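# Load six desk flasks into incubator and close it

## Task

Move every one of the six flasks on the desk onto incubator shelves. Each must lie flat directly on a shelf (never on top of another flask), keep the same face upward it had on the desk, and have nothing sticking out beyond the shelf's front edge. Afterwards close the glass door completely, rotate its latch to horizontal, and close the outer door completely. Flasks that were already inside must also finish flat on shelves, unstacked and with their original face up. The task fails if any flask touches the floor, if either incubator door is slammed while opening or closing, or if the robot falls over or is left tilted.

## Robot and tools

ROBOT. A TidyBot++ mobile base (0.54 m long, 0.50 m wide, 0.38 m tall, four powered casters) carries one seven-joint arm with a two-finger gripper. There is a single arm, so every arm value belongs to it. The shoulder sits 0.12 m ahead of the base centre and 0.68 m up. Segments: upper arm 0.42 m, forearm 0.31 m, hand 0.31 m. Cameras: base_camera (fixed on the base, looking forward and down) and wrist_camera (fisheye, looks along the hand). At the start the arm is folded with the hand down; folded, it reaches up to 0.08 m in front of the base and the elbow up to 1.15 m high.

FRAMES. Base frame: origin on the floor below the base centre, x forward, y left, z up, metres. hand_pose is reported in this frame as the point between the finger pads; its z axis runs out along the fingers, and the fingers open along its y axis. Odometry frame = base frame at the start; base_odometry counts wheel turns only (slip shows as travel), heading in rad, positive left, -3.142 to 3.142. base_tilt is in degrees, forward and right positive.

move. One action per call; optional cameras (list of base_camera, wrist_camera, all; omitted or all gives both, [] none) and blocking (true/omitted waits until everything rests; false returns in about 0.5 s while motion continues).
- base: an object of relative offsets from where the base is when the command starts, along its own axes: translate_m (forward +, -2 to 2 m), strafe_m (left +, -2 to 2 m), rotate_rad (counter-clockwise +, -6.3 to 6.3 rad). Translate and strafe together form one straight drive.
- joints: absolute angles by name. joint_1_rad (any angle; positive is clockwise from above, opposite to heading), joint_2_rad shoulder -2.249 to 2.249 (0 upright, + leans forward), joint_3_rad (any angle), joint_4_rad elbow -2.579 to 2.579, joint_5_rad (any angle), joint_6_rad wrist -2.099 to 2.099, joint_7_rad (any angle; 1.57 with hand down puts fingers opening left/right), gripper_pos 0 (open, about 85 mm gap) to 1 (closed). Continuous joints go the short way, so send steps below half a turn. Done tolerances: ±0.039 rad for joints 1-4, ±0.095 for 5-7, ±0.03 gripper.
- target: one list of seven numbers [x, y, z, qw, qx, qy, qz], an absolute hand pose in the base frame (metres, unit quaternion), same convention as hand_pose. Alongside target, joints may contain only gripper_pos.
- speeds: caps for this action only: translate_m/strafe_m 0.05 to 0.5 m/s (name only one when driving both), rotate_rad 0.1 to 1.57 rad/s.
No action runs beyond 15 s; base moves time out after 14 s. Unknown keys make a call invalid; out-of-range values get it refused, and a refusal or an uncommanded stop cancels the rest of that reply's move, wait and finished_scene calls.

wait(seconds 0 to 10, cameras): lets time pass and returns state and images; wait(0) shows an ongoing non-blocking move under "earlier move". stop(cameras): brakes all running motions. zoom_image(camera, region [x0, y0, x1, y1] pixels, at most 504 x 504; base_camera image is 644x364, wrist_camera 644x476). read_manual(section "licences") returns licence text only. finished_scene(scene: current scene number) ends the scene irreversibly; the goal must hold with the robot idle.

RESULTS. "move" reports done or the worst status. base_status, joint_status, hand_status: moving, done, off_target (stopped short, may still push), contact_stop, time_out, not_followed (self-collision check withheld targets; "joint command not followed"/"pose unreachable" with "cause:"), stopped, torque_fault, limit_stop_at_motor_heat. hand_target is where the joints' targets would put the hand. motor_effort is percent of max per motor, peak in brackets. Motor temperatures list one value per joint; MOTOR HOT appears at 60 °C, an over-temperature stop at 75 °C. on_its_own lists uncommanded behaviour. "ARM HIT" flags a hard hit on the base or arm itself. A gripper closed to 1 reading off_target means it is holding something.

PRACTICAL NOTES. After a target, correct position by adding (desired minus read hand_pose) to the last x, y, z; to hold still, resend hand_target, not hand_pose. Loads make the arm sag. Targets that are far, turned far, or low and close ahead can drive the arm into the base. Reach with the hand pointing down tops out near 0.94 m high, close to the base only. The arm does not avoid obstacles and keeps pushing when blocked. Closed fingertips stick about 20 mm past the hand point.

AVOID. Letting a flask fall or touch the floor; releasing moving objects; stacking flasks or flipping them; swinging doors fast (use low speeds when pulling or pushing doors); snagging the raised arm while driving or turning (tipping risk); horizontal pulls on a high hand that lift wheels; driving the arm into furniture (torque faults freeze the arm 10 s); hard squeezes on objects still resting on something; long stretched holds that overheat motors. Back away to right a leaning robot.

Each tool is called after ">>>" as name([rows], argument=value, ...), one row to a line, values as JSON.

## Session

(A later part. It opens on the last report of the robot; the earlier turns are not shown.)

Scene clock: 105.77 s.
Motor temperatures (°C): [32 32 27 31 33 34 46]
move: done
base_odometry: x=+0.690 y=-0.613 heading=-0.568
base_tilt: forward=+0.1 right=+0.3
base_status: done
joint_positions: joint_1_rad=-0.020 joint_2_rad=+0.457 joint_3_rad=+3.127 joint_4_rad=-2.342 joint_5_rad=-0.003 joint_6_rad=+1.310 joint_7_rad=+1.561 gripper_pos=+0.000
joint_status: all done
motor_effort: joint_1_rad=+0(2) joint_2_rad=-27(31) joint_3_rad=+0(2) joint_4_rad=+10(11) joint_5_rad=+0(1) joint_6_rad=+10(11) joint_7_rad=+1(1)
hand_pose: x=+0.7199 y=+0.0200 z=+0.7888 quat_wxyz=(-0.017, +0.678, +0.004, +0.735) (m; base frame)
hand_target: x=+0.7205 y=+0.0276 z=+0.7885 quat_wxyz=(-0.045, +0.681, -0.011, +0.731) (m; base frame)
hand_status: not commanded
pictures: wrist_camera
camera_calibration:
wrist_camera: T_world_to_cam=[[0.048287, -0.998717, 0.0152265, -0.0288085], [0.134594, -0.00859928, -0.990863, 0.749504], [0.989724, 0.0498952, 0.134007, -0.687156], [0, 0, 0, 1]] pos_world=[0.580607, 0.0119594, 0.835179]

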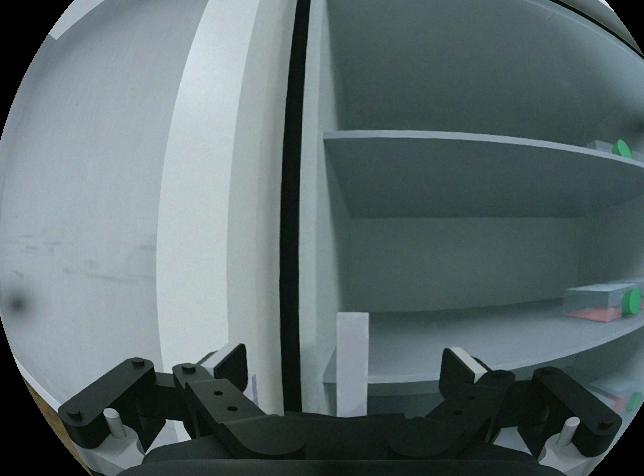

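>>> move(joints={"joint_6_rad": 1.17}, cameras=["wrist_camera"])

Scene clock: 106.77 s.
Motor temperatures (°C): [32 32 27 31 33 34 46]
move: done
base_odometry: x=+0.690 y=-0.613 heading=-0.568
base_tilt: forward=+0.1 right=+0.3
base_status: not commanded
joint_positions: joint_1_rad=-0.020 joint_2_rad=+0.457 joint_3_rad=+3.127 joint_4_rad=-2.342 joint_5_rad=-0.003 joint_6_rad=+1.205 joint_7_rad=+1.561 gripper_pos=+0.000
joint_status: all done
motor_effort: joint_1_rad=-1(1) joint_2_rad=-27(30) joint_3_rad=+0(1) joint_4_rad=+10(11) joint_5_rad=-1(1) joint_6_rad=+9(11) joint_7_rad=+0(1)
hand_pose: x=+0.7209 y=+0.0202 z=+0.7556 quat_wxyz=(-0.017, +0.716, +0.005, +0.698) (m; base frame)
hand_target: x=+0.7210 y=+0.0279 z=+0.7512 quat_wxyz=(-0.043, +0.723, -0.012, +0.689) (m; base frame)
hand_status: not commanded
pictures: wrist_camera
camera_calibration:
wrist_camera: T_world_to_cam=[[0.0505672, -0.998633, 0.0132642, -0.0281786], [0.0293371, -0.0117902, -0.9995, 0.799042], [0.99829, 0.0509311, 0.0287008, -0.610373], [0, 0, 0, 1]] pos_world=[0.587312, 0.0123677, 0.816534]

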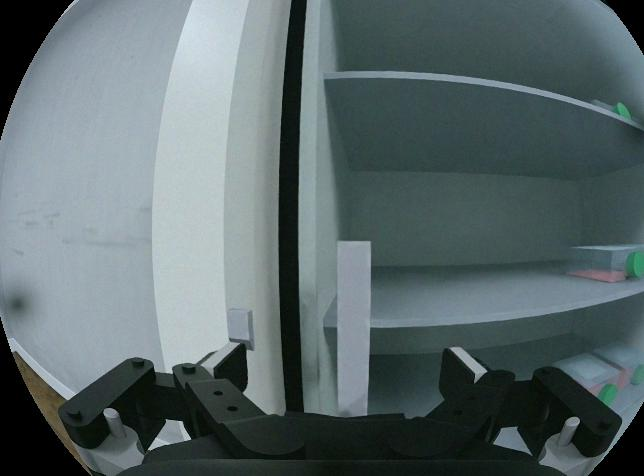

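>>> move(base={"translate_m": 0.05, "strafe_m": -0.007}, speeds={"translate_m": 0.05}, cameras=["wrist_camera"])

Scene clock: 108.57 s.
Motor temperatures (°C): [32 32 27 31 33 34 46]
move: done
base_odometry: x=+0.728 y=-0.646 heading=-0.568
base_tilt: forward=+0.1 right=+0.4
base_status: done
joint_positions: joint_1_rad=-0.025 joint_2_rad=+0.429 joint_3_rad=+3.127 joint_4_rad=-2.384 joint_5_rad=-0.003 joint_6_rad=+1.205 joint_7_rad=+1.561 gripper_pos=+0.000
joint_status: not commanded
motor_effort: joint_1_rad=+0(2) joint_2_rad=-22(28) joint_3_rad=+0(3) joint_4_rad=+18(22) joint_5_rad=-1(4) joint_6_rad=+9(10) joint_7_rad=+0(1)
hand_pose: x=+0.7060 y=+0.0224 z=+0.7558 quat_wxyz=(-0.018, +0.720, +0.007, +0.694) (m; base frame)
hand_target: x=+0.7210 y=+0.0279 z=+0.7512 quat_wxyz=(-0.043, +0.723, -0.012, +0.689) (m; base frame)
hand_status: not commanded
pictures: wrist_camera
camera_calibration:
wrist_camera: T_world_to_cam=[[0.0553163, -0.998378, 0.0134662, -0.0288874], [0.0171224, -0.0125364, -0.999775, 0.808426], [0.998322, 0.0555345, 0.0164012, -0.586496], [0, 0, 0, 1]] pos_world=[0.573267, 0.0138649, 0.818252]

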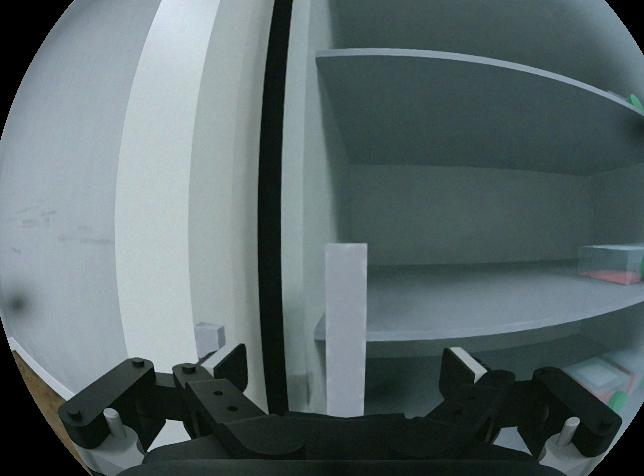

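>>> move(base={"translate_m": -0.04}, speeds={"translate_m": 0.1}, cameras=[])

>>> move(joints={"gripper_pos": 0.5}, cameras=["wrist_camera"])

Scene clock: 109.80 s.
Motor temperatures (°C): [32 32 27 31 33 34 46]
move: done
base_odometry: x=+0.695 y=-0.625 heading=-0.568
base_tilt: forward=+0.1 right=+0.3
base_status: done
joint_positions: joint_1_rad=-0.025 joint_2_rad=+0.452 joint_3_rad=+3.127 joint_4_rad=-2.336 joint_5_rad=-0.003 joint_6_rad=+1.205 joint_7_rad=+1.561 gripper_pos=+0.000
joint_status: not commanded
motor_effort: joint_1_rad=-1(2) joint_2_rad=-26(29) joint_3_rad=+0(1) joint_4_rad=+11(18) joint_5_rad=+0(2) joint_6_rad=+9(10) joint_7_rad=+0(1)
hand_pose: x=+0.7222 y=+0.0229 z=+0.7614 quat_wxyz=(-0.018, +0.712, +0.006, +0.702) (m; base frame)
hand_target: x=+0.7210 y=+0.0279 z=+0.7512 quat_wxyz=(-0.043, +0.723, -0.012, +0.689) (m; base frame)
hand_status: not commanded
pictures: none
No camera images: "cameras" was empty.

Scene clock: 110.63 s.
Motor temperatures (°C): [32 32 27 31 33 34 46]
move: done
base_odometry: x=+0.695 y=-0.625 heading=-0.568
base_tilt: forward=+0.1 right=+0.3
base_status: not commanded
joint_positions: joint_1_rad=-0.025 joint_2_rad=+0.452 joint_3_rad=+3.127 joint_4_rad=-2.336 joint_5_rad=-0.003 joint_6_rad=+1.205 joint_7_rad=+1.561 gripper_pos=+0.500
joint_status: all done
motor_effort: joint_1_rad=+0(1) joint_2_rad=-28(28) joint_3_rad=+0(1) joint_4_rad=+10(11) joint_5_rad=+0(1) joint_6_rad=+9(10) joint_7_rad=+0(1)
hand_pose: x=+0.7222 y=+0.0229 z=+0.7614 quat_wxyz=(-0.018, +0.712, +0.006, +0.702) (m; base frame)
hand_target: x=+0.7210 y=+0.0279 z=+0.7512 quat_wxyz=(-0.043, +0.723, -0.012, +0.689) (m; base frame)
hand_status: not commanded
pictures: wrist_camera
camera_calibration:
wrist_camera: T_world_to_cam=[[0.0547175, -0.99841, 0.013567, -0.0289695], [0.0407796, -0.0113415, -0.999104, 0.796168], [0.997669, 0.0552217, 0.0400941, -0.620325], [0, 0, 0, 1]] pos_world=[0.587997, 0.0143617, 0.820719]

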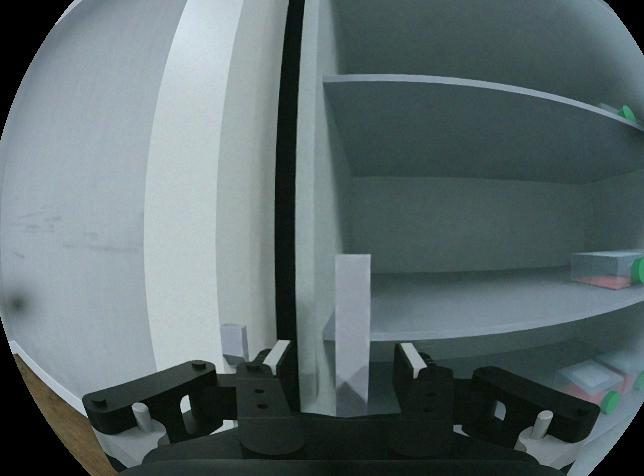

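>>> move(base={"translate_m": 0.045, "strafe_m": -0.006}, speeds={"translate_m": 0.05}, cameras=["wrist_camera"])

Scene clock: 112.17 s.
Motor temperatures (°C): [32 32 27 31 33 34 46]
move: done
base_odometry: x=+0.729 y=-0.654 heading=-0.568
base_tilt: forward=+0.1 right=+0.3
base_status: done
joint_positions: joint_1_rad=-0.025 joint_2_rad=+0.446 joint_3_rad=+3.127 joint_4_rad=-2.346 joint_5_rad=-0.003 joint_6_rad=+1.205 joint_7_rad=+1.561 gripper_pos=+0.500
joint_status: not commanded
motor_effort: joint_1_rad=-1(2) joint_2_rad=-24(28) joint_3_rad=+0(2) joint_4_rad=+14(17) joint_5_rad=+0(1) joint_6_rad=+8(10) joint_7_rad=+1(2)
hand_pose: x=+0.7189 y=+0.0232 z=+0.7614 quat_wxyz=(-0.019, +0.713, +0.007, +0.701) (m; base frame)
hand_target: x=+0.7210 y=+0.0279 z=+0.7512 quat_wxyz=(-0.043, +0.723, -0.012, +0.689) (m; base frame)
hand_status: not commanded
pictures: wrist_camera
camera_calibration:
wrist_camera: T_world_to_cam=[[0.0554558, -0.99837, 0.0135264, -0.0290059], [0.0378924, -0.0114331, -0.999216, 0.798483], [0.997742, 0.0559248, 0.0371966, -0.614945], [0, 0, 0, 1]] pos_world=[0.584908, 0.0145612, 0.821123]

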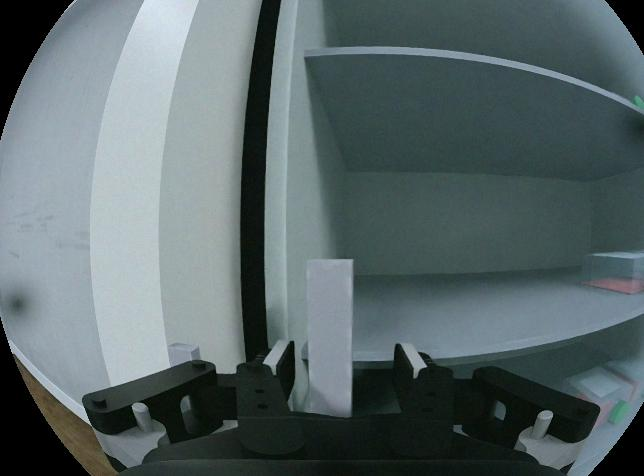

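>>> move(base={"strafe_m": 0.007}, speeds={"strafe_m": 0.05}, cameras=[])

>>> move(joints={"gripper_pos": 0.84}, cameras=["wrist_camera"])

Scene clock: 113.03 s.
Motor temperatures (°C): [32 32 27 31 33 34 46]
move: done
base_odometry: x=+0.733 y=-0.648 heading=-0.568
base_tilt: forward=+0.1 right=+0.3
base_status: done
joint_positions: joint_1_rad=-0.027 joint_2_rad=+0.446 joint_3_rad=+3.127 joint_4_rad=-2.346 joint_5_rad=-0.003 joint_6_rad=+1.205 joint_7_rad=+1.561 gripper_pos=+0.500
joint_status: not commanded
motor_effort: joint_1_rad=+0(3) joint_2_rad=-27(28) joint_3_rad=+0(2) joint_4_rad=+11(12) joint_5_rad=+0(1) joint_6_rad=+10(10) joint_7_rad=+1(1)
hand_pose: x=+0.7188 y=+0.0242 z=+0.7613 quat_wxyz=(-0.019, +0.713, +0.007, +0.701) (m; base frame)
hand_target: x=+0.7210 y=+0.0279 z=+0.7512 quat_wxyz=(-0.043, +0.723, -0.012, +0.689) (m; base frame)
hand_status: not commanded
pictures: none
No camera images: "cameras" was empty.

Scene clock: 113.77 s.
Motor temperatures (°C): [32 32 27 31 33 34 46]
move: done
base_odometry: x=+0.733 y=-0.648 heading=-0.568
base_tilt: forward=+0.1 right=+0.2
base_status: not commanded
joint_positions: joint_1_rad=-0.024 joint_2_rad=+0.446 joint_3_rad=+3.127 joint_4_rad=-2.350 joint_5_rad=-0.003 joint_6_rad=+1.205 joint_7_rad=+1.561 gripper_pos=+0.830
joint_status: all done
motor_effort: joint_1_rad=-2(6) joint_2_rad=-24(28) joint_3_rad=-1(5) joint_4_rad=+14(15) joint_5_rad=+1(3) joint_6_rad=+9(10) joint_7_rad=+0(1)
hand_pose: x=+0.7176 y=+0.0224 z=+0.7596 quat_wxyz=(-0.018, +0.714, +0.006, +0.700) (m; base frame)
hand_target: x=+0.7210 y=+0.0279 z=+0.7512 quat_wxyz=(-0.043, +0.723, -0.012, +0.689) (m; base frame)
hand_status: not commanded
pictures: wrist_camera
camera_calibration:
wrist_camera: T_world_to_cam=[[0.0543056, -0.998432, 0.0135606, -0.0287819], [0.0335876, -0.0117465, -0.999367, 0.799967], [0.997959, 0.0547267, 0.0328971, -0.610367], [0, 0, 0, 1]] pos_world=[0.583816, 0.0140634, 0.81993]

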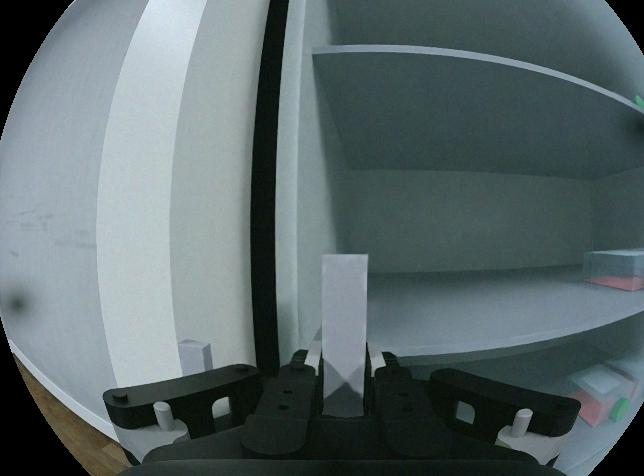

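>>> move(joints={"gripper_pos": 0.92}, cameras=[])

Scene clock: 114.40 s.
Motor temperatures (°C): [32 32 27 31 33 34 46]
move: off_target
base_odometry: x=+0.733 y=-0.648 heading=-0.568
base_tilt: forward=+0.1 right=+0.3
base_status: not commanded
joint_positions: joint_1_rad=-0.024 joint_2_rad=+0.445 joint_3_rad=+3.127 joint_4_rad=-2.350 joint_5_rad=-0.003 joint_6_rad=+1.205 joint_7_rad=+1.561 gripper_pos=+0.844
joint_status: gripper_pos off_target (ended at +0.844, target +0.920)
motor_effort: joint_1_rad=-2(2) joint_2_rad=-24(25) joint_3_rad=-2(2) joint_4_rad=+14(15) joint_5_rad=+2(2) joint_6_rad=+9(10) joint_7_rad=+0(1)
hand_pose: x=+0.7175 y=+0.0224 z=+0.7596 quat_wxyz=(-0.018, +0.714, +0.006, +0.700) (m; base frame)
hand_target: x=+0.7210 y=+0.0279 z=+0.7512 quat_wxyz=(-0.043, +0.723, -0.012, +0.689) (m; base frame)
hand_status: not commanded
pictures: none
No camera images: "cameras" was empty.

>>> move(base={"translate_m": -0.031, "strafe_m": -0.045, "rotate_rad": 0.06}, speeds={"translate_m": 0.06, "rotate_rad": 0.1}, cameras=["wrist_camera"])

Scene clock: 116.03 s.
Motor temperatures (°C): [32 32 27 31 33 34 46]
move: done
base_odometry: x=+0.683 y=-0.670 heading=-0.508
base_tilt: forward=+0.0 right=+0.4
base_status: done
joint_positions: joint_1_rad=-0.028 joint_2_rad=+0.451 joint_3_rad=+3.129 joint_4_rad=-2.343 joint_5_rad=-0.004 joint_6_rad=+1.205 joint_7_rad=+1.561 gripper_pos=+0.844
joint_status: not commanded
motor_effort: joint_1_rad=+0(7) joint_2_rad=-28(28) joint_3_rad=-1(6) joint_4_rad=+12(14) joint_5_rad=+1(5) joint_6_rad=+11(12) joint_7_rad=+0(1)
hand_pose: x=+0.7202 y=+0.0234 z=+0.7596 quat_wxyz=(-0.018, +0.713, +0.007, +0.701) (m; base frame)
hand_target: x=+0.7210 y=+0.0279 z=+0.7512 quat_wxyz=(-0.043, +0.723, -0.012, +0.689) (m; base frame)
hand_status: not commanded
pictures: wrist_camera
camera_calibration:
wrist_camera: T_world_to_cam=[[0.0553629, -0.998367, 0.0141164, -0.0291911], [0.0359244, -0.0121371, -0.999281, 0.798157], [0.99782, 0.0558302, 0.0351938, -0.614711], [0, 0, 0, 1]] pos_world=[0.586313, 0.0148634, 0.819629]

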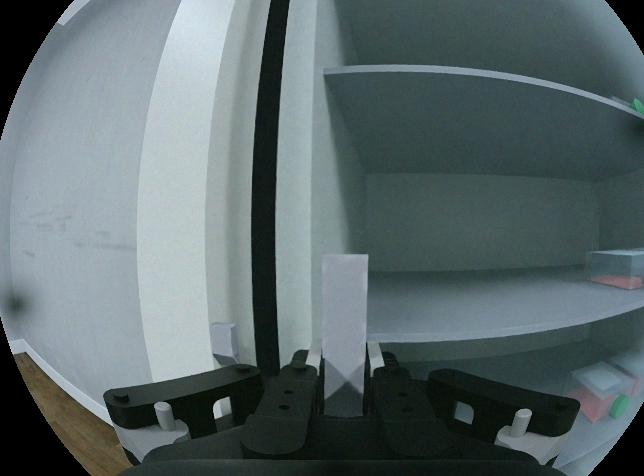

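>>> move(base={"translate_m": -0.0927, "strafe_m": -0.1568, "rotate_rad": 0.2}, speeds={"translate_m": 0.09, "rotate_rad": 0.1}, cameras=["wrist_camera"])

Scene clock: 118.97 s.
Motor temperatures (°C): [32 32 27 31 33 34 46]
move: done
base_odometry: x=+0.525 y=-0.762 heading=-0.307
base_tilt: forward=+0.0 right=+0.3
base_status: done
joint_positions: joint_1_rad=-0.028 joint_2_rad=+0.451 joint_3_rad=+3.127 joint_4_rad=-2.342 joint_5_rad=-0.004 joint_6_rad=+1.205 joint_7_rad=+1.561 gripper_pos=+0.844
joint_status: not commanded
motor_effort: joint_1_rad=-1(6) joint_2_rad=-26(29) joint_3_rad=+0(5) joint_4_rad=+11(14) joint_5_rad=+0(4) joint_6_rad=+9(12) joint_7_rad=+1(1)
hand_pose: x=+0.7203 y=+0.0244 z=+0.7596 quat_wxyz=(-0.019, +0.713, +0.007, +0.701) (m; base frame)
hand_target: x=+0.7210 y=+0.0279 z=+0.7512 quat_wxyz=(-0.043, +0.723, -0.012, +0.689) (m; base frame)
hand_status: not commanded
pictures: wrist_camera
camera_calibration:
wrist_camera: T_world_to_cam=[[0.0569789, -0.998285, 0.0134572, -0.0289092], [0.036009, -0.0114154, -0.999286, 0.798002], [0.997726, 0.0574228, 0.0352968, -0.614907], [0, 0, 0, 1]] pos_world=[0.58642, 0.0155595, 0.819526]

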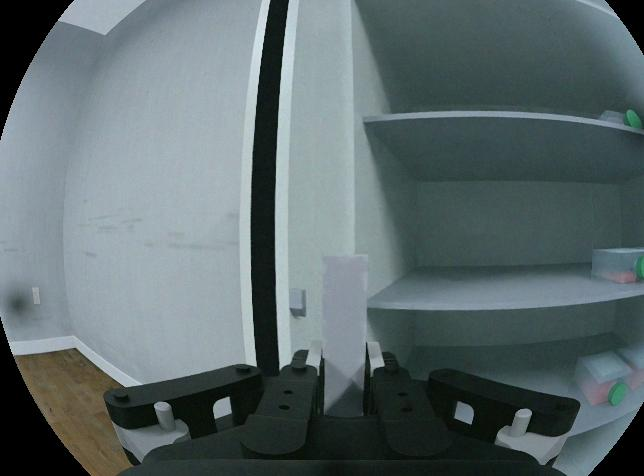

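>>> move(base={"translate_m": -0.0927, "strafe_m": -0.1568, "rotate_rad": 0.2}, speeds={"translate_m": 0.09, "rotate_rad": 0.1})

Scene clock: 121.67 s.
Motor temperatures (°C): [32 32 27 31 33 34 46]
move: done
base_odometry: x=+0.389 y=-0.883 heading=-0.106
base_tilt: forward=+0.1 right=+0.3
base_status: done
joint_positions: joint_1_rad=-0.028 joint_2_rad=+0.452 joint_3_rad=+3.126 joint_4_rad=-2.341 joint_5_rad=-0.003 joint_6_rad=+1.205 joint_7_rad=+1.561 gripper_pos=+0.844
joint_status: not commanded
motor_effort: joint_1_rad=+1(6) joint_2_rad=-26(29) joint_3_rad=+0(6) joint_4_rad=+10(15) joint_5_rad=-1(5) joint_6_rad=+9(11) joint_7_rad=+0(1)
hand_pose: x=+0.7206 y=+0.0250 z=+0.7596 quat_wxyz=(-0.020, +0.713, +0.008, +0.701) (m; base frame)
hand_target: x=+0.7210 y=+0.0279 z=+0.7512 quat_wxyz=(-0.043, +0.723, -0.012, +0.689) (m; base frame)
hand_status: not commanded
pictures: base_camera, wrist_camera
camera_calibration:
wrist_camera: T_world_to_cam=[[0.0583839, -0.998207, 0.0132038, -0.0291418], [0.0362112, -0.0111001, -0.999283, 0.797871], [0.997637, 0.0588202, 0.0354982, -0.61527], [0, 0, 0, 1]] pos_world=[0.586626, 0.0159571, 0.819524]

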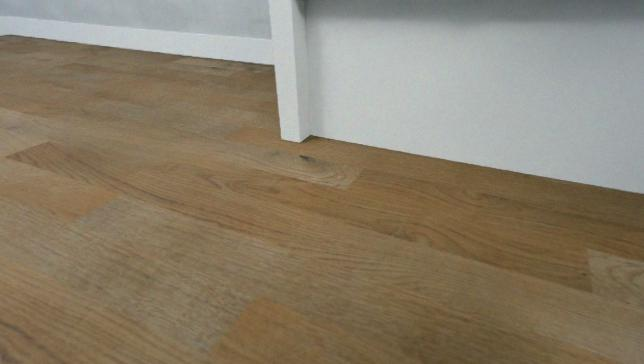

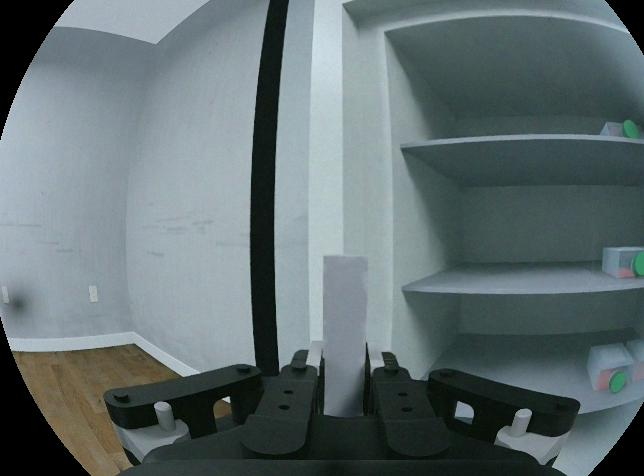

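>>> move(joints={"gripper_pos": 0.5}, cameras=[])

>>> move(base={"translate_m": -0.15}, speeds={"translate_m": 0.15})

Scene clock: 123.90 s.
Motor temperatures (°C): [32 32 27 31 33 34 46]
move: done
base_odometry: x=+0.389 y=-0.883 heading=-0.106
base_tilt: forward=+0.1 right=+0.4
base_status: not commanded
joint_positions: joint_1_rad=-0.028 joint_2_rad=+0.452 joint_3_rad=+3.126 joint_4_rad=-2.341 joint_5_rad=-0.003 joint_6_rad=+1.205 joint_7_rad=+1.561 gripper_pos=+0.500
joint_status: all done
motor_effort: joint_1_rad=+0(2) joint_2_rad=-27(28) joint_3_rad=+0(1) joint_4_rad=+10(11) joint_5_rad=-1(1) joint_6_rad=+10(10) joint_7_rad=+0(1)
hand_pose: x=+0.7205 y=+0.0252 z=+0.7595 quat_wxyz=(-0.020, +0.713, +0.008, +0.701) (m; base frame)
hand_target: x=+0.7210 y=+0.0279 z=+0.7512 quat_wxyz=(-0.043, +0.723, -0.012, +0.689) (m; base frame)
hand_status: not commanded
pictures: none
No camera images: "cameras" was empty.

Scene clock: 125.57 s.
Motor temperatures (°C): [32 32 27 31 33 34 46]
move: done
base_odometry: x=+0.240 y=-0.868 heading=-0.106
base_tilt: forward=+0.0 right=+0.3
base_status: done
joint_positions: joint_1_rad=-0.028 joint_2_rad=+0.452 joint_3_rad=+3.126 joint_4_rad=-2.341 joint_5_rad=-0.003 joint_6_rad=+1.205 joint_7_rad=+1.561 gripper_pos=+0.500
joint_status: not commanded
motor_effort: joint_1_rad=-1(1) joint_2_rad=-27(30) joint_3_rad=+0(1) joint_4_rad=+10(11) joint_5_rad=+0(1) joint_6_rad=+10(10) joint_7_rad=+0(1)
hand_pose: x=+0.7206 y=+0.0252 z=+0.7591 quat_wxyz=(-0.020, +0.713, +0.008, +0.700) (m; base frame)
hand_target: x=+0.7210 y=+0.0279 z=+0.7512 quat_wxyz=(-0.043, +0.723, -0.012, +0.689) (m; base frame)
hand_status: not commanded
pictures: base_camera, wrist_camera
camera_calibration:
wrist_camera: T_world_to_cam=[[0.0585934, -0.998195, 0.0131678, -0.0290381], [0.0355131, -0.0110979, -0.999308, 0.798001], [0.99765, 0.0590204, 0.0347987, -0.614811], [0, 0, 0, 1]] pos_world=[0.586729, 0.0161569, 0.819225]

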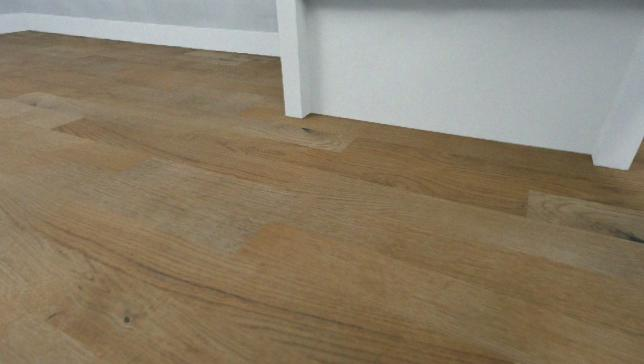

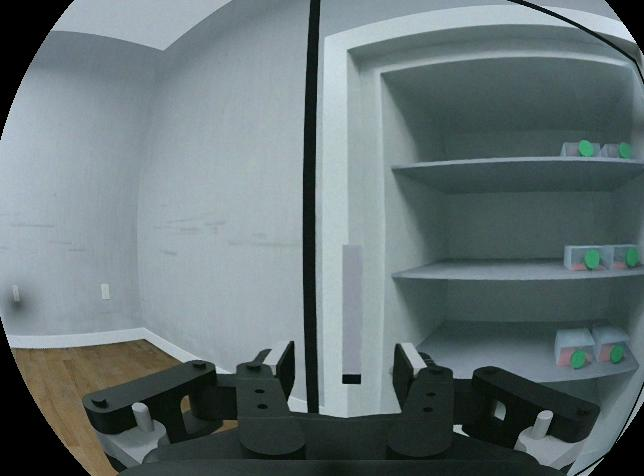

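>>> move(base={"translate_m": -0.12}, joints={"gripper_pos": 1.0}, cameras=[])

>>> move(base={"translate_m": 0.175, "strafe_m": 0.594, "rotate_rad": -0.462}, speeds={"strafe_m": 0.3, "rotate_rad": 0.3})

Scene clock: 152.10 s.
Motor temperatures (°C): [32 32 27 31 33 34 46]
move: done
base_odometry: x=+0.121 y=-0.855 heading=-0.106
base_tilt: forward=+0.1 right=+0.4
base_status: done
joint_positions: joint_1_rad=-0.028 joint_2_rad=+0.452 joint_3_rad=+3.126 joint_4_rad=-2.341 joint_5_rad=-0.003 joint_6_rad=+1.205 joint_7_rad=+1.561 gripper_pos=+0.999
joint_status: all done
motor_effort: joint_1_rad=-1(2) joint_2_rad=-26(30) joint_3_rad=+0(1) joint_4_rad=+11(12) joint_5_rad=-1(1) joint_6_rad=+10(10) joint_7_rad=+0(1)
hand_pose: x=+0.7206 y=+0.0252 z=+0.7596 quat_wxyz=(-0.020, +0.713, +0.008, +0.701) (m; base frame)
hand_target: x=+0.7210 y=+0.0279 z=+0.7512 quat_wxyz=(-0.043, +0.723, -0.012, +0.689) (m; base frame)
hand_status: not commanded
pictures: none
No camera images: "cameras" was empty.

Scene clock: 155.07 s.
Motor temperatures (°C): [32 32 27 31 33 34 46]
move: done
base_odometry: x=+0.358 y=-0.283 heading=-0.569
base_tilt: forward=+0.1 right=+0.4
base_status: done
joint_positions: joint_1_rad=-0.030 joint_2_rad=+0.452 joint_3_rad=+3.126 joint_4_rad=-2.341 joint_5_rad=-0.003 joint_6_rad=+1.205 joint_7_rad=+1.561 gripper_pos=+0.999
joint_status: not commanded
motor_effort: joint_1_rad=-1(3) joint_2_rad=-27(28) joint_3_rad=+0(2) joint_4_rad=+11(11) joint_5_rad=+0(1) joint_6_rad=+10(10) joint_7_rad=+1(1)
hand_pose: x=+0.7206 y=+0.0260 z=+0.7596 quat_wxyz=(-0.020, +0.713, +0.008, +0.701) (m; base frame)
hand_target: x=+0.7210 y=+0.0279 z=+0.7512 quat_wxyz=(-0.043, +0.723, -0.012, +0.689) (m; base frame)
hand_status: not commanded
pictures: base_camera, wrist_camera
camera_calibration:
wrist_camera: T_world_to_cam=[[0.0599846, -0.998113, 0.0131495, -0.0292478], [0.0363259, -0.0109818, -0.99928, 0.797804], [0.997538, 0.0604191, 0.0355986, -0.615474], [0, 0, 0, 1]] pos_world=[0.586732, 0.0167551, 0.819524]

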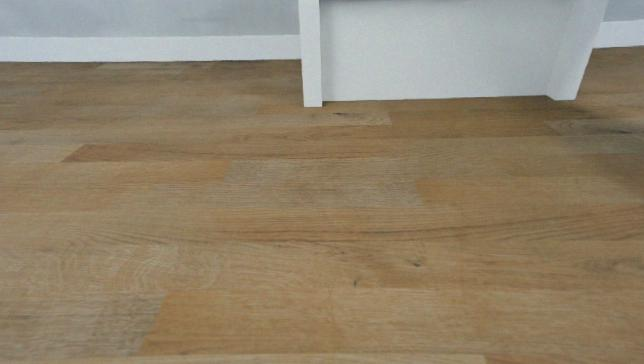

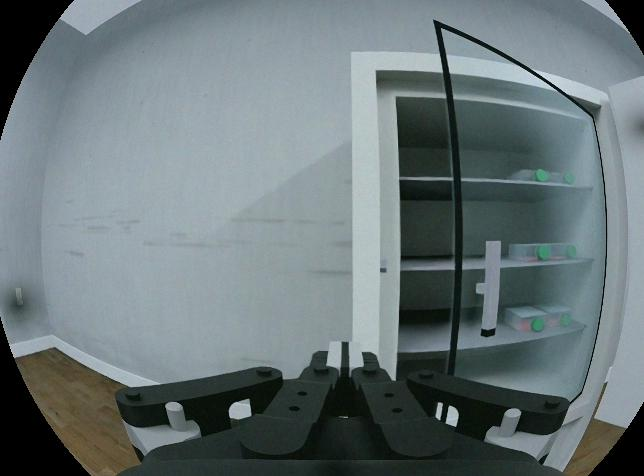

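>>> move(base={"translate_m": 0.30}, speeds={"translate_m": 0.15}, cameras=["wrist_camera"])

>>> move(base={"strafe_m": -0.09}, speeds={"strafe_m": 0.08}, cameras=["wrist_camera"])

Scene clock: 158.17 s.
Motor temperatures (°C): [32 32 27 31 33 34 45]
move: done
base_odometry: x=+0.611 y=-0.444 heading=-0.569
base_tilt: forward=+0.1 right=+0.4
base_status: done
joint_positions: joint_1_rad=-0.030 joint_2_rad=+0.453 joint_3_rad=+3.126 joint_4_rad=-2.341 joint_5_rad=-0.003 joint_6_rad=+1.205 joint_7_rad=+1.561 gripper_pos=+0.999
joint_status: not commanded
motor_effort: joint_1_rad=-1(2) joint_2_rad=-27(30) joint_3_rad=+0(1) joint_4_rad=+11(11) joint_5_rad=-1(1) joint_6_rad=+10(10) joint_7_rad=+0(2)
hand_pose: x=+0.7208 y=+0.0260 z=+0.7590 quat_wxyz=(-0.020, +0.713, +0.008, +0.700) (m; base frame)
hand_target: x=+0.7210 y=+0.0279 z=+0.7512 quat_wxyz=(-0.043, +0.723, -0.012, +0.689) (m; base frame)
hand_status: not commanded
pictures: wrist_camera
camera_calibration:
wrist_camera: T_world_to_cam=[[0.0599961, -0.998113, 0.0131073, -0.0292269], [0.0355257, -0.0109876, -0.999308, 0.797891], [0.997566, 0.0604202, 0.0347995, -0.615023], [0, 0, 0, 1]] pos_world=[0.586934, 0.0167551, 0.819125]

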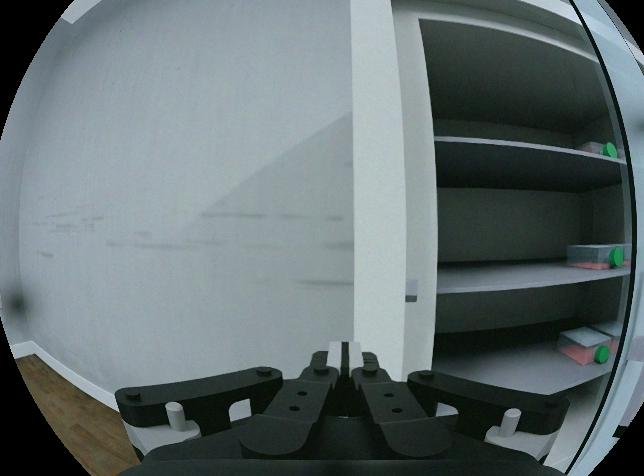

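Scene clock: 159.80 s.
Motor temperatures (°C): [32 32 27 31 33 34 45]
move: done
base_odometry: x=+0.562 y=-0.521 heading=-0.569
base_tilt: forward=+0.1 right=+0.3
base_status: done
joint_positions: joint_1_rad=-0.029 joint_2_rad=+0.453 joint_3_rad=+3.126 joint_4_rad=-2.341 joint_5_rad=-0.003 joint_6_rad=+1.205 joint_7_rad=+1.561 gripper_pos=+0.999
joint_status: not commanded
motor_effort: joint_1_rad=+0(4) joint_2_rad=-27(29) joint_3_rad=+0(2) joint_4_rad=+10(11) joint_5_rad=+0(1) joint_6_rad=+10(10) joint_7_rad=-1(1)
hand_pose: x=+0.7208 y=+0.0259 z=+0.7590 quat_wxyz=(-0.020, +0.713, +0.008, +0.700) (m; base frame)
hand_target: x=+0.7210 y=+0.0279 z=+0.7512 quat_wxyz=(-0.043, +0.723, -0.012, +0.689) (m; base frame)
hand_status: not commanded
pictures: wrist_camera
camera_calibration:
wrist_camera: T_world_to_cam=[[0.0598966, -0.998119, 0.0130993, -0.0291617], [0.0355243, -0.0109831, -0.999308, 0.797892], [0.997572, 0.0603205, 0.0347997, -0.615025], [0, 0, 0, 1]] pos_world=[0.586934, 0.0167552, 0.819125]

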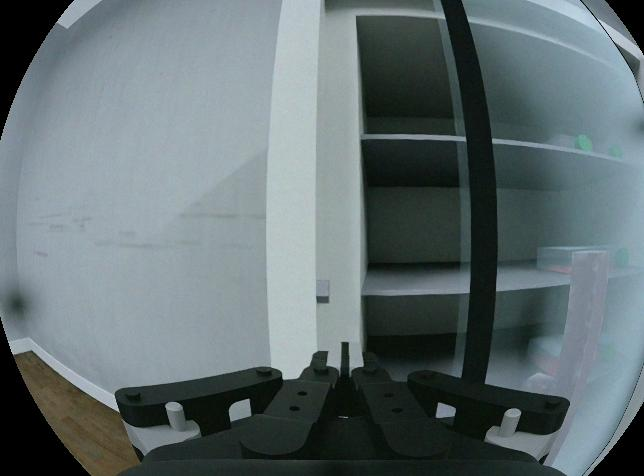

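>>> move(base={"translate_m": -0.12, "strafe_m": -0.12}, speeds={"strafe_m": 0.1}, cameras=["wrist_camera"])

Scene clock: 162.33 s.
Motor temperatures (°C): [32 32 27 31 33 34 45]
move: done
base_odometry: x=+0.397 y=-0.557 heading=-0.569
base_tilt: forward=+0.1 right=+0.5
base_status: done
joint_positions: joint_1_rad=-0.065 joint_2_rad=+0.451 joint_3_rad=+3.105 joint_4_rad=-2.344 joint_5_rad=+0.001 joint_6_rad=+1.205 joint_7_rad=+1.561 gripper_pos=+0.999
joint_status: not commanded
motor_effort: joint_1_rad=+6(9) joint_2_rad=-26(29) joint_3_rad=+6(8) joint_4_rad=+13(15) joint_5_rad=-5(7) joint_6_rad=+10(11) joint_7_rad=+0(2)
hand_pose: x=+0.7171 y=+0.0590 z=+0.7590 quat_wxyz=(-0.043, +0.713, +0.026, +0.699) (m; base frame)
hand_target: x=+0.7210 y=+0.0279 z=+0.7512 quat_wxyz=(-0.043, +0.723, -0.012, +0.689) (m; base frame)
hand_status: not commanded
pictures: wrist_camera
camera_calibration:
wrist_camera: T_world_to_cam=[[0.117988, -0.993002, 0.0051542, -0.0318689], [0.0341037, -0.00113531, -0.999418, 0.79884], [0.992429, 0.118095, 0.033731, -0.612308], [0, 0, 0, 1]] pos_world=[0.584189, 0.0415718, 0.819193]

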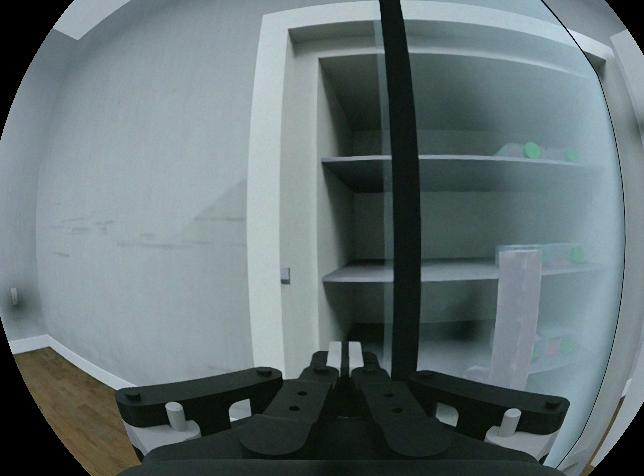

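>>> move(base={"translate_m": -0.02, "strafe_m": -0.1}, speeds={"strafe_m": 0.1}, cameras=["wrist_camera"])

Scene clock: 164.00 s.
Motor temperatures (°C): [32 32 27 31 33 34 45]
move: done
base_odometry: x=+0.326 y=-0.631 heading=-0.568
base_tilt: forward=+0.1 right=+0.4
base_status: done
joint_positions: joint_1_rad=-0.124 joint_2_rad=+0.449 joint_3_rad=+3.059 joint_4_rad=-2.351 joint_5_rad=+0.054 joint_6_rad=+1.205 joint_7_rad=+1.561 gripper_pos=+0.999
joint_status: not commanded
motor_effort: joint_1_rad=+16(20) joint_2_rad=-25(28) joint_3_rad=+14(17) joint_4_rad=+15(17) joint_5_rad=-12(15) joint_6_rad=+10(11) joint_7_rad=-1(1)
hand_pose: x=+0.7021 y=+0.1319 z=+0.7588 quat_wxyz=(-0.097, +0.710, +0.079, +0.693) (m; base frame)
hand_target: x=+0.7210 y=+0.0279 z=+0.7512 quat_wxyz=(-0.043, +0.723, -0.012, +0.689) (m; base frame)
hand_status: not commanded
pictures: wrist_camera
camera_calibration:
wrist_camera: T_world_to_cam=[[0.265865, -0.964006, 0.00301745, -0.0637588], [0.0313038, 0.00550479, -0.999495, 0.800401], [0.963502, 0.265825, 0.0316405, -0.603592], [0, 0, 0, 1]] pos_world=[0.573457, 0.0945798, 0.819287]

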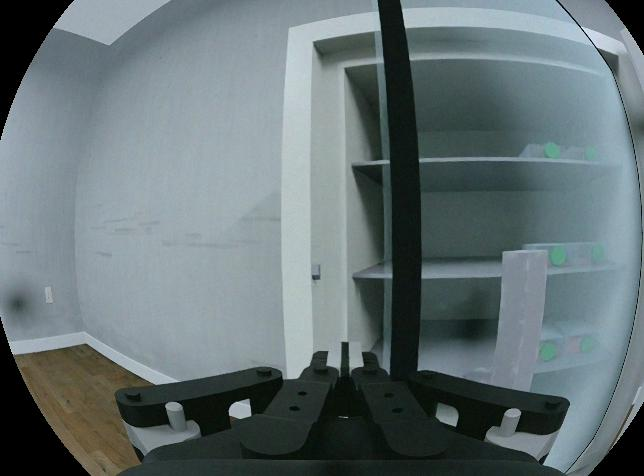

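>>> move(base={"translate_m": -0.13, "strafe_m": -0.07}, speeds={"translate_m": 0.08}, cameras=["wrist_camera"])

Scene clock: 167.20 s.
Motor temperatures (°C): [32 32 27 31 33 34 45]
move: done
base_odometry: x=+0.178 y=-0.620 heading=-0.568
base_tilt: forward=-0.1 right=+0.2
base_status: done
joint_positions: joint_1_rad=-0.043 joint_2_rad=+0.449 joint_3_rad=+3.109 joint_4_rad=-2.351 joint_5_rad=+0.039 joint_6_rad=+1.205 joint_7_rad=+1.561 gripper_pos=+0.999
joint_status: not commanded
motor_effort: joint_1_rad=+3(16) joint_2_rad=-26(27) joint_3_rad=+2(13) joint_4_rad=+12(16) joint_5_rad=-3(12) joint_6_rad=+9(10) joint_7_rad=+0(1)
hand_pose: x=+0.7151 y=+0.0553 z=+0.7577 quat_wxyz=(-0.042, +0.714, +0.036, +0.697) (m; base frame)
hand_target: x=+0.7210 y=+0.0279 z=+0.7512 quat_wxyz=(-0.043, +0.723, -0.012, +0.689) (m; base frame)
hand_status: not commanded
pictures: wrist_camera
camera_calibration:
wrist_camera: T_world_to_cam=[[0.1294, -0.991397, 0.0196857, -0.0545109], [0.0317775, -0.0156963, -0.999372, 0.800119], [0.991083, 0.129945, 0.029473, -0.606324], [0, 0, 0, 1]] pos_world=[0.582546, 0.0373055, 0.81856]

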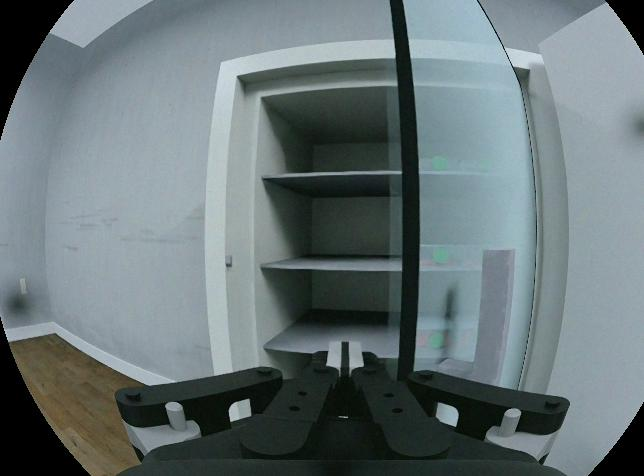

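>>> move(base={"translate_m": -0.04, "strafe_m": -0.13}, speeds={"strafe_m": 0.1}, cameras=["wrist_camera"])

>>> move(base={"translate_m": -0.02, "strafe_m": -0.13}, speeds={"strafe_m": 0.1}, cameras=["wrist_camera"])

Scene clock: 169.37 s.
Motor temperatures (°C): [32 32 27 31 33 34 45]
move: done
base_odometry: x=+0.074 y=-0.708 heading=-0.568
base_tilt: forward=+0.1 right=+0.4
base_status: done
joint_positions: joint_1_rad=-0.074 joint_2_rad=+0.436 joint_3_rad=+3.094 joint_4_rad=-2.370 joint_5_rad=+0.039 joint_6_rad=+1.205 joint_7_rad=+1.561 gripper_pos=+0.999
joint_status: not commanded
motor_effort: joint_1_rad=+7(11) joint_2_rad=-22(27) joint_3_rad=+7(10) joint_4_rad=+18(20) joint_5_rad=-7(9) joint_6_rad=+9(10) joint_7_rad=-1(1)
hand_pose: x=+0.7053 y=+0.0803 z=+0.7574 quat_wxyz=(-0.060, +0.716, +0.049, +0.694) (m; base frame)
hand_target: x=+0.7210 y=+0.0279 z=+0.7512 quat_wxyz=(-0.043, +0.723, -0.012, +0.689) (m; base frame)
hand_status: not commanded
pictures: wrist_camera
camera_calibration:
wrist_camera: T_world_to_cam=[[0.173076, -0.984818, 0.0133234, -0.0550623], [0.025158, -0.00910259, -0.999642, 0.804817], [0.984587, 0.173349, 0.0232006, -0.593929], [0, 0, 0, 1]] pos_world=[0.574057, 0.0560567, 0.819042]

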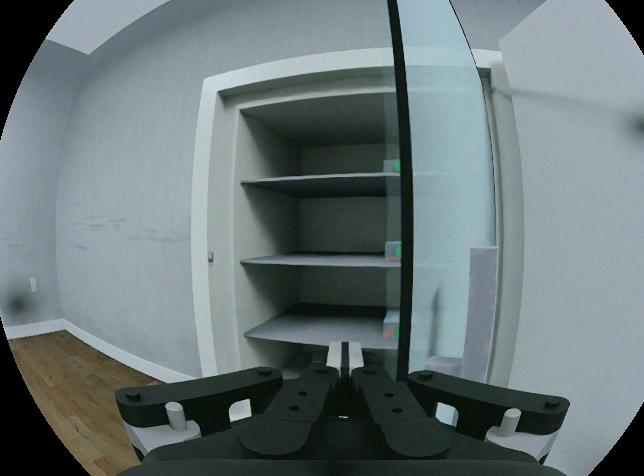

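Scene clock: 171.20 s.
Motor temperatures (°C): [32 32 27 31 33 34 45]
move: done
base_odometry: x=-0.013 y=-0.807 heading=-0.569
base_tilt: forward=+0.1 right=+0.3
base_status: done
joint_positions: joint_1_rad=-0.073 joint_2_rad=+0.418 joint_3_rad=+3.088 joint_4_rad=-2.397 joint_5_rad=+0.039 joint_6_rad=+1.205 joint_7_rad=+1.561 gripper_pos=+0.999
joint_status: not commanded
motor_effort: joint_1_rad=+7(13) joint_2_rad=-17(24) joint_3_rad=+7(11) joint_4_rad=+24(25) joint_5_rad=-6(10) joint_6_rad=+7(9) joint_7_rad=+1(1)
hand_pose: x=+0.6951 y=+0.0817 z=+0.7570 quat_wxyz=(-0.062, +0.719, +0.051, +0.691) (m; base frame)
hand_target: x=+0.7210 y=+0.0279 z=+0.7512 quat_wxyz=(-0.043, +0.723, -0.012, +0.689) (m; base frame)
hand_status: not commanded
pictures: wrist_camera
camera_calibration:
wrist_camera: T_world_to_cam=[[0.177892, -0.983982, 0.0115224, -0.0539431], [0.0164271, -0.00873815, -0.999827, 0.810926], [0.983913, 0.178051, 0.0146096, -0.577621], [0, 0, 0, 1]] pos_world=[0.564604, 0.056853, 0.819846]

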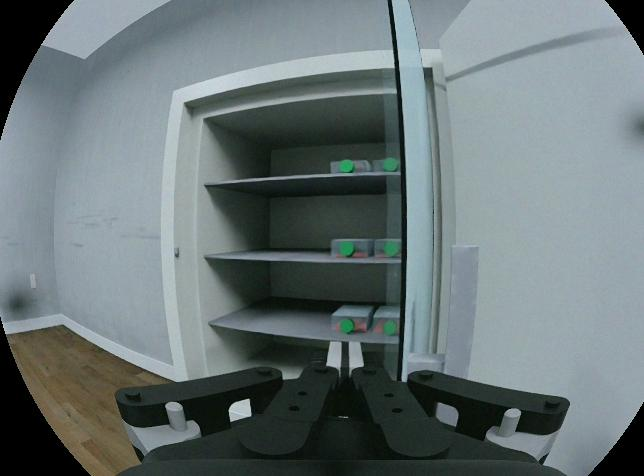

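>>> move(base={"translate_m": 0.01, "strafe_m": -0.18}, speeds={"strafe_m": 0.1}, cameras=["wrist_camera"])

Scene clock: 173.73 s.
Motor temperatures (°C): [32 32 27 31 33 34 45]
move: done
base_odometry: x=-0.102 y=-0.964 heading=-0.568
base_tilt: forward=+0.0 right=+0.3
base_status: done
joint_positions: joint_1_rad=-0.121 joint_2_rad=+0.414 joint_3_rad=+3.057 joint_4_rad=-2.405 joint_5_rad=+0.064 joint_6_rad=+1.205 joint_7_rad=+1.561 gripper_pos=+0.999
joint_status: not commanded
motor_effort: joint_1_rad=+17(18) joint_2_rad=-20(21) joint_3_rad=+15(17) joint_4_rad=+21(29) joint_5_rad=-13(15) joint_6_rad=+9(9) joint_7_rad=+1(1)
hand_pose: x=+0.6826 y=+0.1314 z=+0.7571 quat_wxyz=(-0.098, +0.716, +0.085, +0.686) (m; base frame)
hand_target: x=+0.7210 y=+0.0279 z=+0.7512 quat_wxyz=(-0.043, +0.723, -0.012, +0.689) (m; base frame)
hand_status: not commanded
pictures: wrist_camera
camera_calibration:
wrist_camera: T_world_to_cam=[[0.276038, -0.961123, 0.00675463, -0.0692582], [0.0140989, -0.00297787, -0.999896, 0.812392], [0.961043, 0.276105, 0.0127287, -0.569891], [0, 0, 0, 1]] pos_world=[0.555354, 0.0932031, 0.820029]

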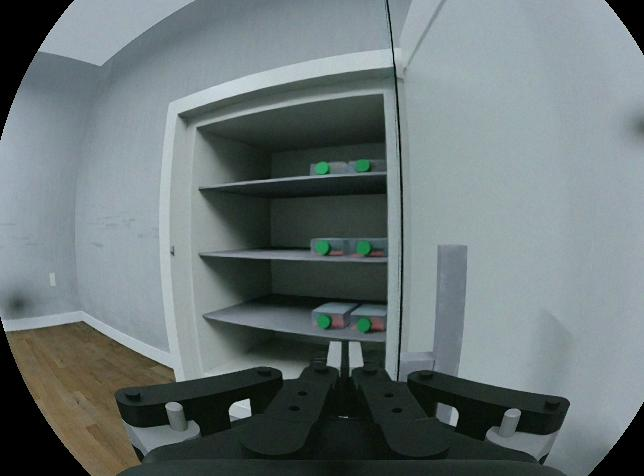

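>>> move(base={"strafe_m": 0.2}, speeds={"strafe_m": 0.15}, cameras=["wrist_camera"])

>>> move(base={"translate_m": -0.2, "strafe_m": 0.2}, speeds={"strafe_m": 0.2})

Scene clock: 176.17 s.
Motor temperatures (°C): [32 32 27 31 33 34 45]
move: done
base_odometry: x=+0.006 y=-0.795 heading=-0.568
base_tilt: forward=+0.0 right=+0.3
base_status: done
joint_positions: joint_1_rad=-0.042 joint_2_rad=+0.410 joint_3_rad=+3.117 joint_4_rad=-2.412 joint_5_rad=+0.005 joint_6_rad=+1.205 joint_7_rad=+1.561 gripper_pos=+0.999
joint_status: not commanded
motor_effort: joint_1_rad=+2(15) joint_2_rad=-17(23) joint_3_rad=+2(14) joint_4_rad=+23(30) joint_5_rad=-1(12) joint_6_rad=+7(10) joint_7_rad=+0(1)
hand_pose: x=+0.6950 y=+0.0391 z=+0.7550 quat_wxyz=(-0.030, +0.723, +0.019, +0.690) (m; base frame)
hand_target: x=+0.7210 y=+0.0279 z=+0.7512 quat_wxyz=(-0.043, +0.723, -0.012, +0.689) (m; base frame)
hand_status: not commanded
pictures: wrist_camera
camera_calibration:
wrist_camera: T_world_to_cam=[[0.088928, -0.995963, 0.0122221, -0.034072], [0.00796724, -0.011559, -0.999901, 0.814494], [0.996006, 0.0890166, 0.00690715, -0.56897], [0, 0, 0, 1]] pos_world=[0.563239, 0.0261281, 0.81876]

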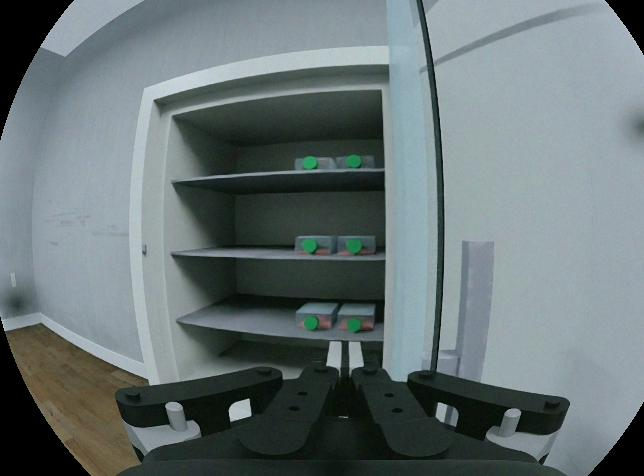

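Scene clock: 178.33 s.
Motor temperatures (°C): [32 32 27 31 33 34 45]
move: done
base_odometry: x=-0.055 y=-0.519 heading=-0.568
base_tilt: forward=+0.1 right=+0.3
base_status: done
joint_positions: joint_1_rad=-0.033 joint_2_rad=+0.452 joint_3_rad=+3.119 joint_4_rad=-2.335 joint_5_rad=+0.005 joint_6_rad=+1.205 joint_7_rad=+1.561 gripper_pos=+0.999
joint_status: not commanded
motor_effort: joint_1_rad=-1(2) joint_2_rad=-27(29) joint_3_rad=+0(2) joint_4_rad=+11(22) joint_5_rad=+0(2) joint_6_rad=+10(11) joint_7_rad=+0(1)
hand_pose: x=+0.7220 y=+0.0345 z=+0.7619 quat_wxyz=(-0.027, +0.711, +0.014, +0.702) (m; base frame)
hand_target: x=+0.7210 y=+0.0279 z=+0.7512 quat_wxyz=(-0.043, +0.723, -0.012, +0.689) (m; base frame)
hand_status: not commanded
pictures: base_camera, wrist_camera
camera_calibration:
wrist_camera: T_world_to_cam=[[0.0779315, -0.996877, 0.0127514, -0.0335326], [0.0421677, -0.00948291, -0.999066, 0.795769], [0.996067, 0.0783964, 0.041297, -0.621379], [0, 0, 0, 1]] pos_world=[0.587993, 0.0228322, 0.821114]

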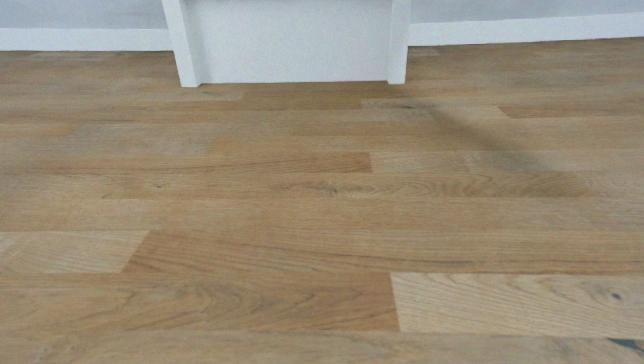

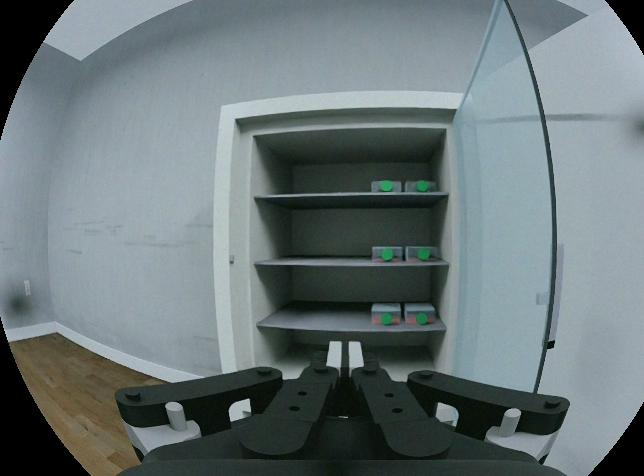

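>>> move(base={"rotate_rad": 1.571}, joints={"joint_1_rad": 0.0, "joint_2_rad": 0.2, "joint_3_rad": 3.1416, "joint_4_rad": -1.0, "joint_5_rad": 0.0, "joint_6_rad": -0.75, "joint_7_rad": 1.52, "gripper_pos": 0.0}, cameras=[])

>>> move(base={"translate_m": 0.7, "strafe_m": 0.75}, speeds={"translate_m": 0.45})

Scene clock: 181.90 s.
Motor temperatures (°C): [32 32 27 31 33 34 45]
move: done
base_odometry: x=-0.055 y=-0.519 heading=+1.002
base_tilt: forward=+0.0 right=+0.3
base_status: done
joint_positions: joint_1_rad=-0.010 joint_2_rad=+0.208 joint_3_rad=+3.130 joint_4_rad=-1.009 joint_5_rad=+0.005 joint_6_rad=-0.676 joint_7_rad=+1.561 gripper_pos=+0.000
joint_status: all done
motor_effort: joint_1_rad=+0(6) joint_2_rad=-28(37) joint_3_rad=+0(5) joint_4_rad=+20(21) joint_5_rad=-1(2) joint_6_rad=+9(11) joint_7_rad=+1(2)
hand_pose: x=+0.7960 y=+0.0139 z=+1.1034 quat_wxyz=(-0.008, +0.812, +0.005, +0.584) (m; base frame)
hand_target: x=+0.7848 y=+0.0013 z=+1.0928 quat_wxyz=(-0.014, +0.827, -0.021, +0.561) (m; base frame)
hand_status: not commanded
pictures: none
No camera images: "cameras" was empty.

Scene clock: 185.43 s.
Motor temperatures (°C): [32 32 27 31 33 34 45]
move: done
base_odometry: x=-0.310 y=+0.475 heading=+1.003
base_tilt: forward=+0.1 right=+0.4
base_status: done
joint_positions: joint_1_rad=-0.003 joint_2_rad=+0.206 joint_3_rad=+3.132 joint_4_rad=-1.009 joint_5_rad=+0.005 joint_6_rad=-0.680 joint_7_rad=+1.561 gripper_pos=+0.000
joint_status: not commanded
motor_effort: joint_1_rad=-1(5) joint_2_rad=-28(31) joint_3_rad=+0(3) joint_4_rad=+19(20) joint_5_rad=-1(2) joint_6_rad=+9(10) joint_7_rad=+0(2)
hand_pose: x=+0.7946 y=+0.0077 z=+1.1046 quat_wxyz=(-0.005, +0.812, +0.001, +0.584) (m; base frame)
hand_target: x=+0.7848 y=+0.0013 z=+1.0928 quat_wxyz=(-0.014, +0.827, -0.021, +0.561) (m; base frame)
hand_status: not commanded
pictures: base_camera, wrist_camera
camera_calibration:
wrist_camera: T_world_to_cam=[[0.0353166, -0.999237, 0.0167063, -0.0408357], [-0.26633, -0.0255226, -0.963544, 1.34077], [0.963235, 0.0295797, -0.267028, -0.338679], [0, 0, 0, 1]] pos_world=[0.684757, 0.00343338, 1.20213]

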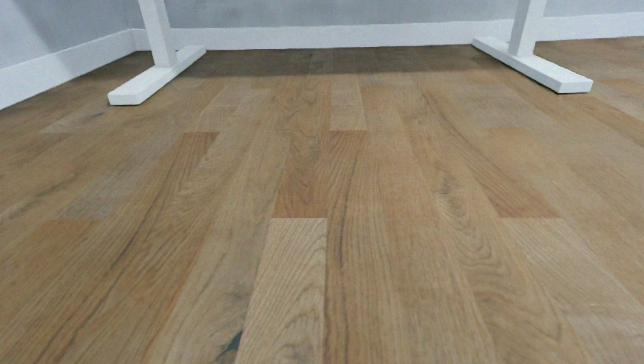

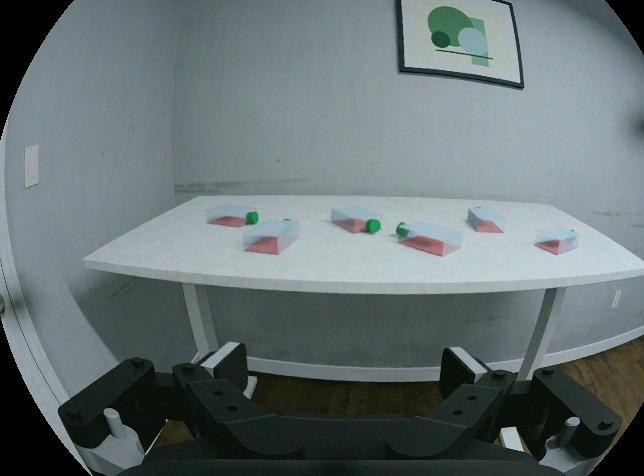

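>>> zoom_image(camera="wrist_camera", region=[180, 180, 410, 280])

>>> zoom_image(camera="wrist_camera", region=[380, 180, 610, 280])

Scaled by 2.191.

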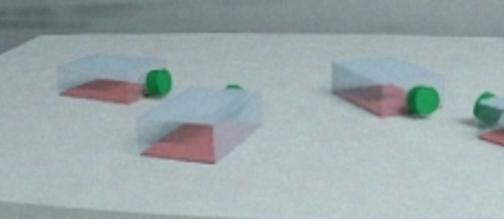

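Scaled by 2.191.

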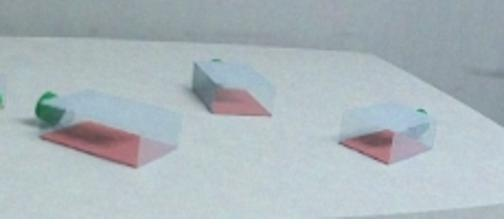

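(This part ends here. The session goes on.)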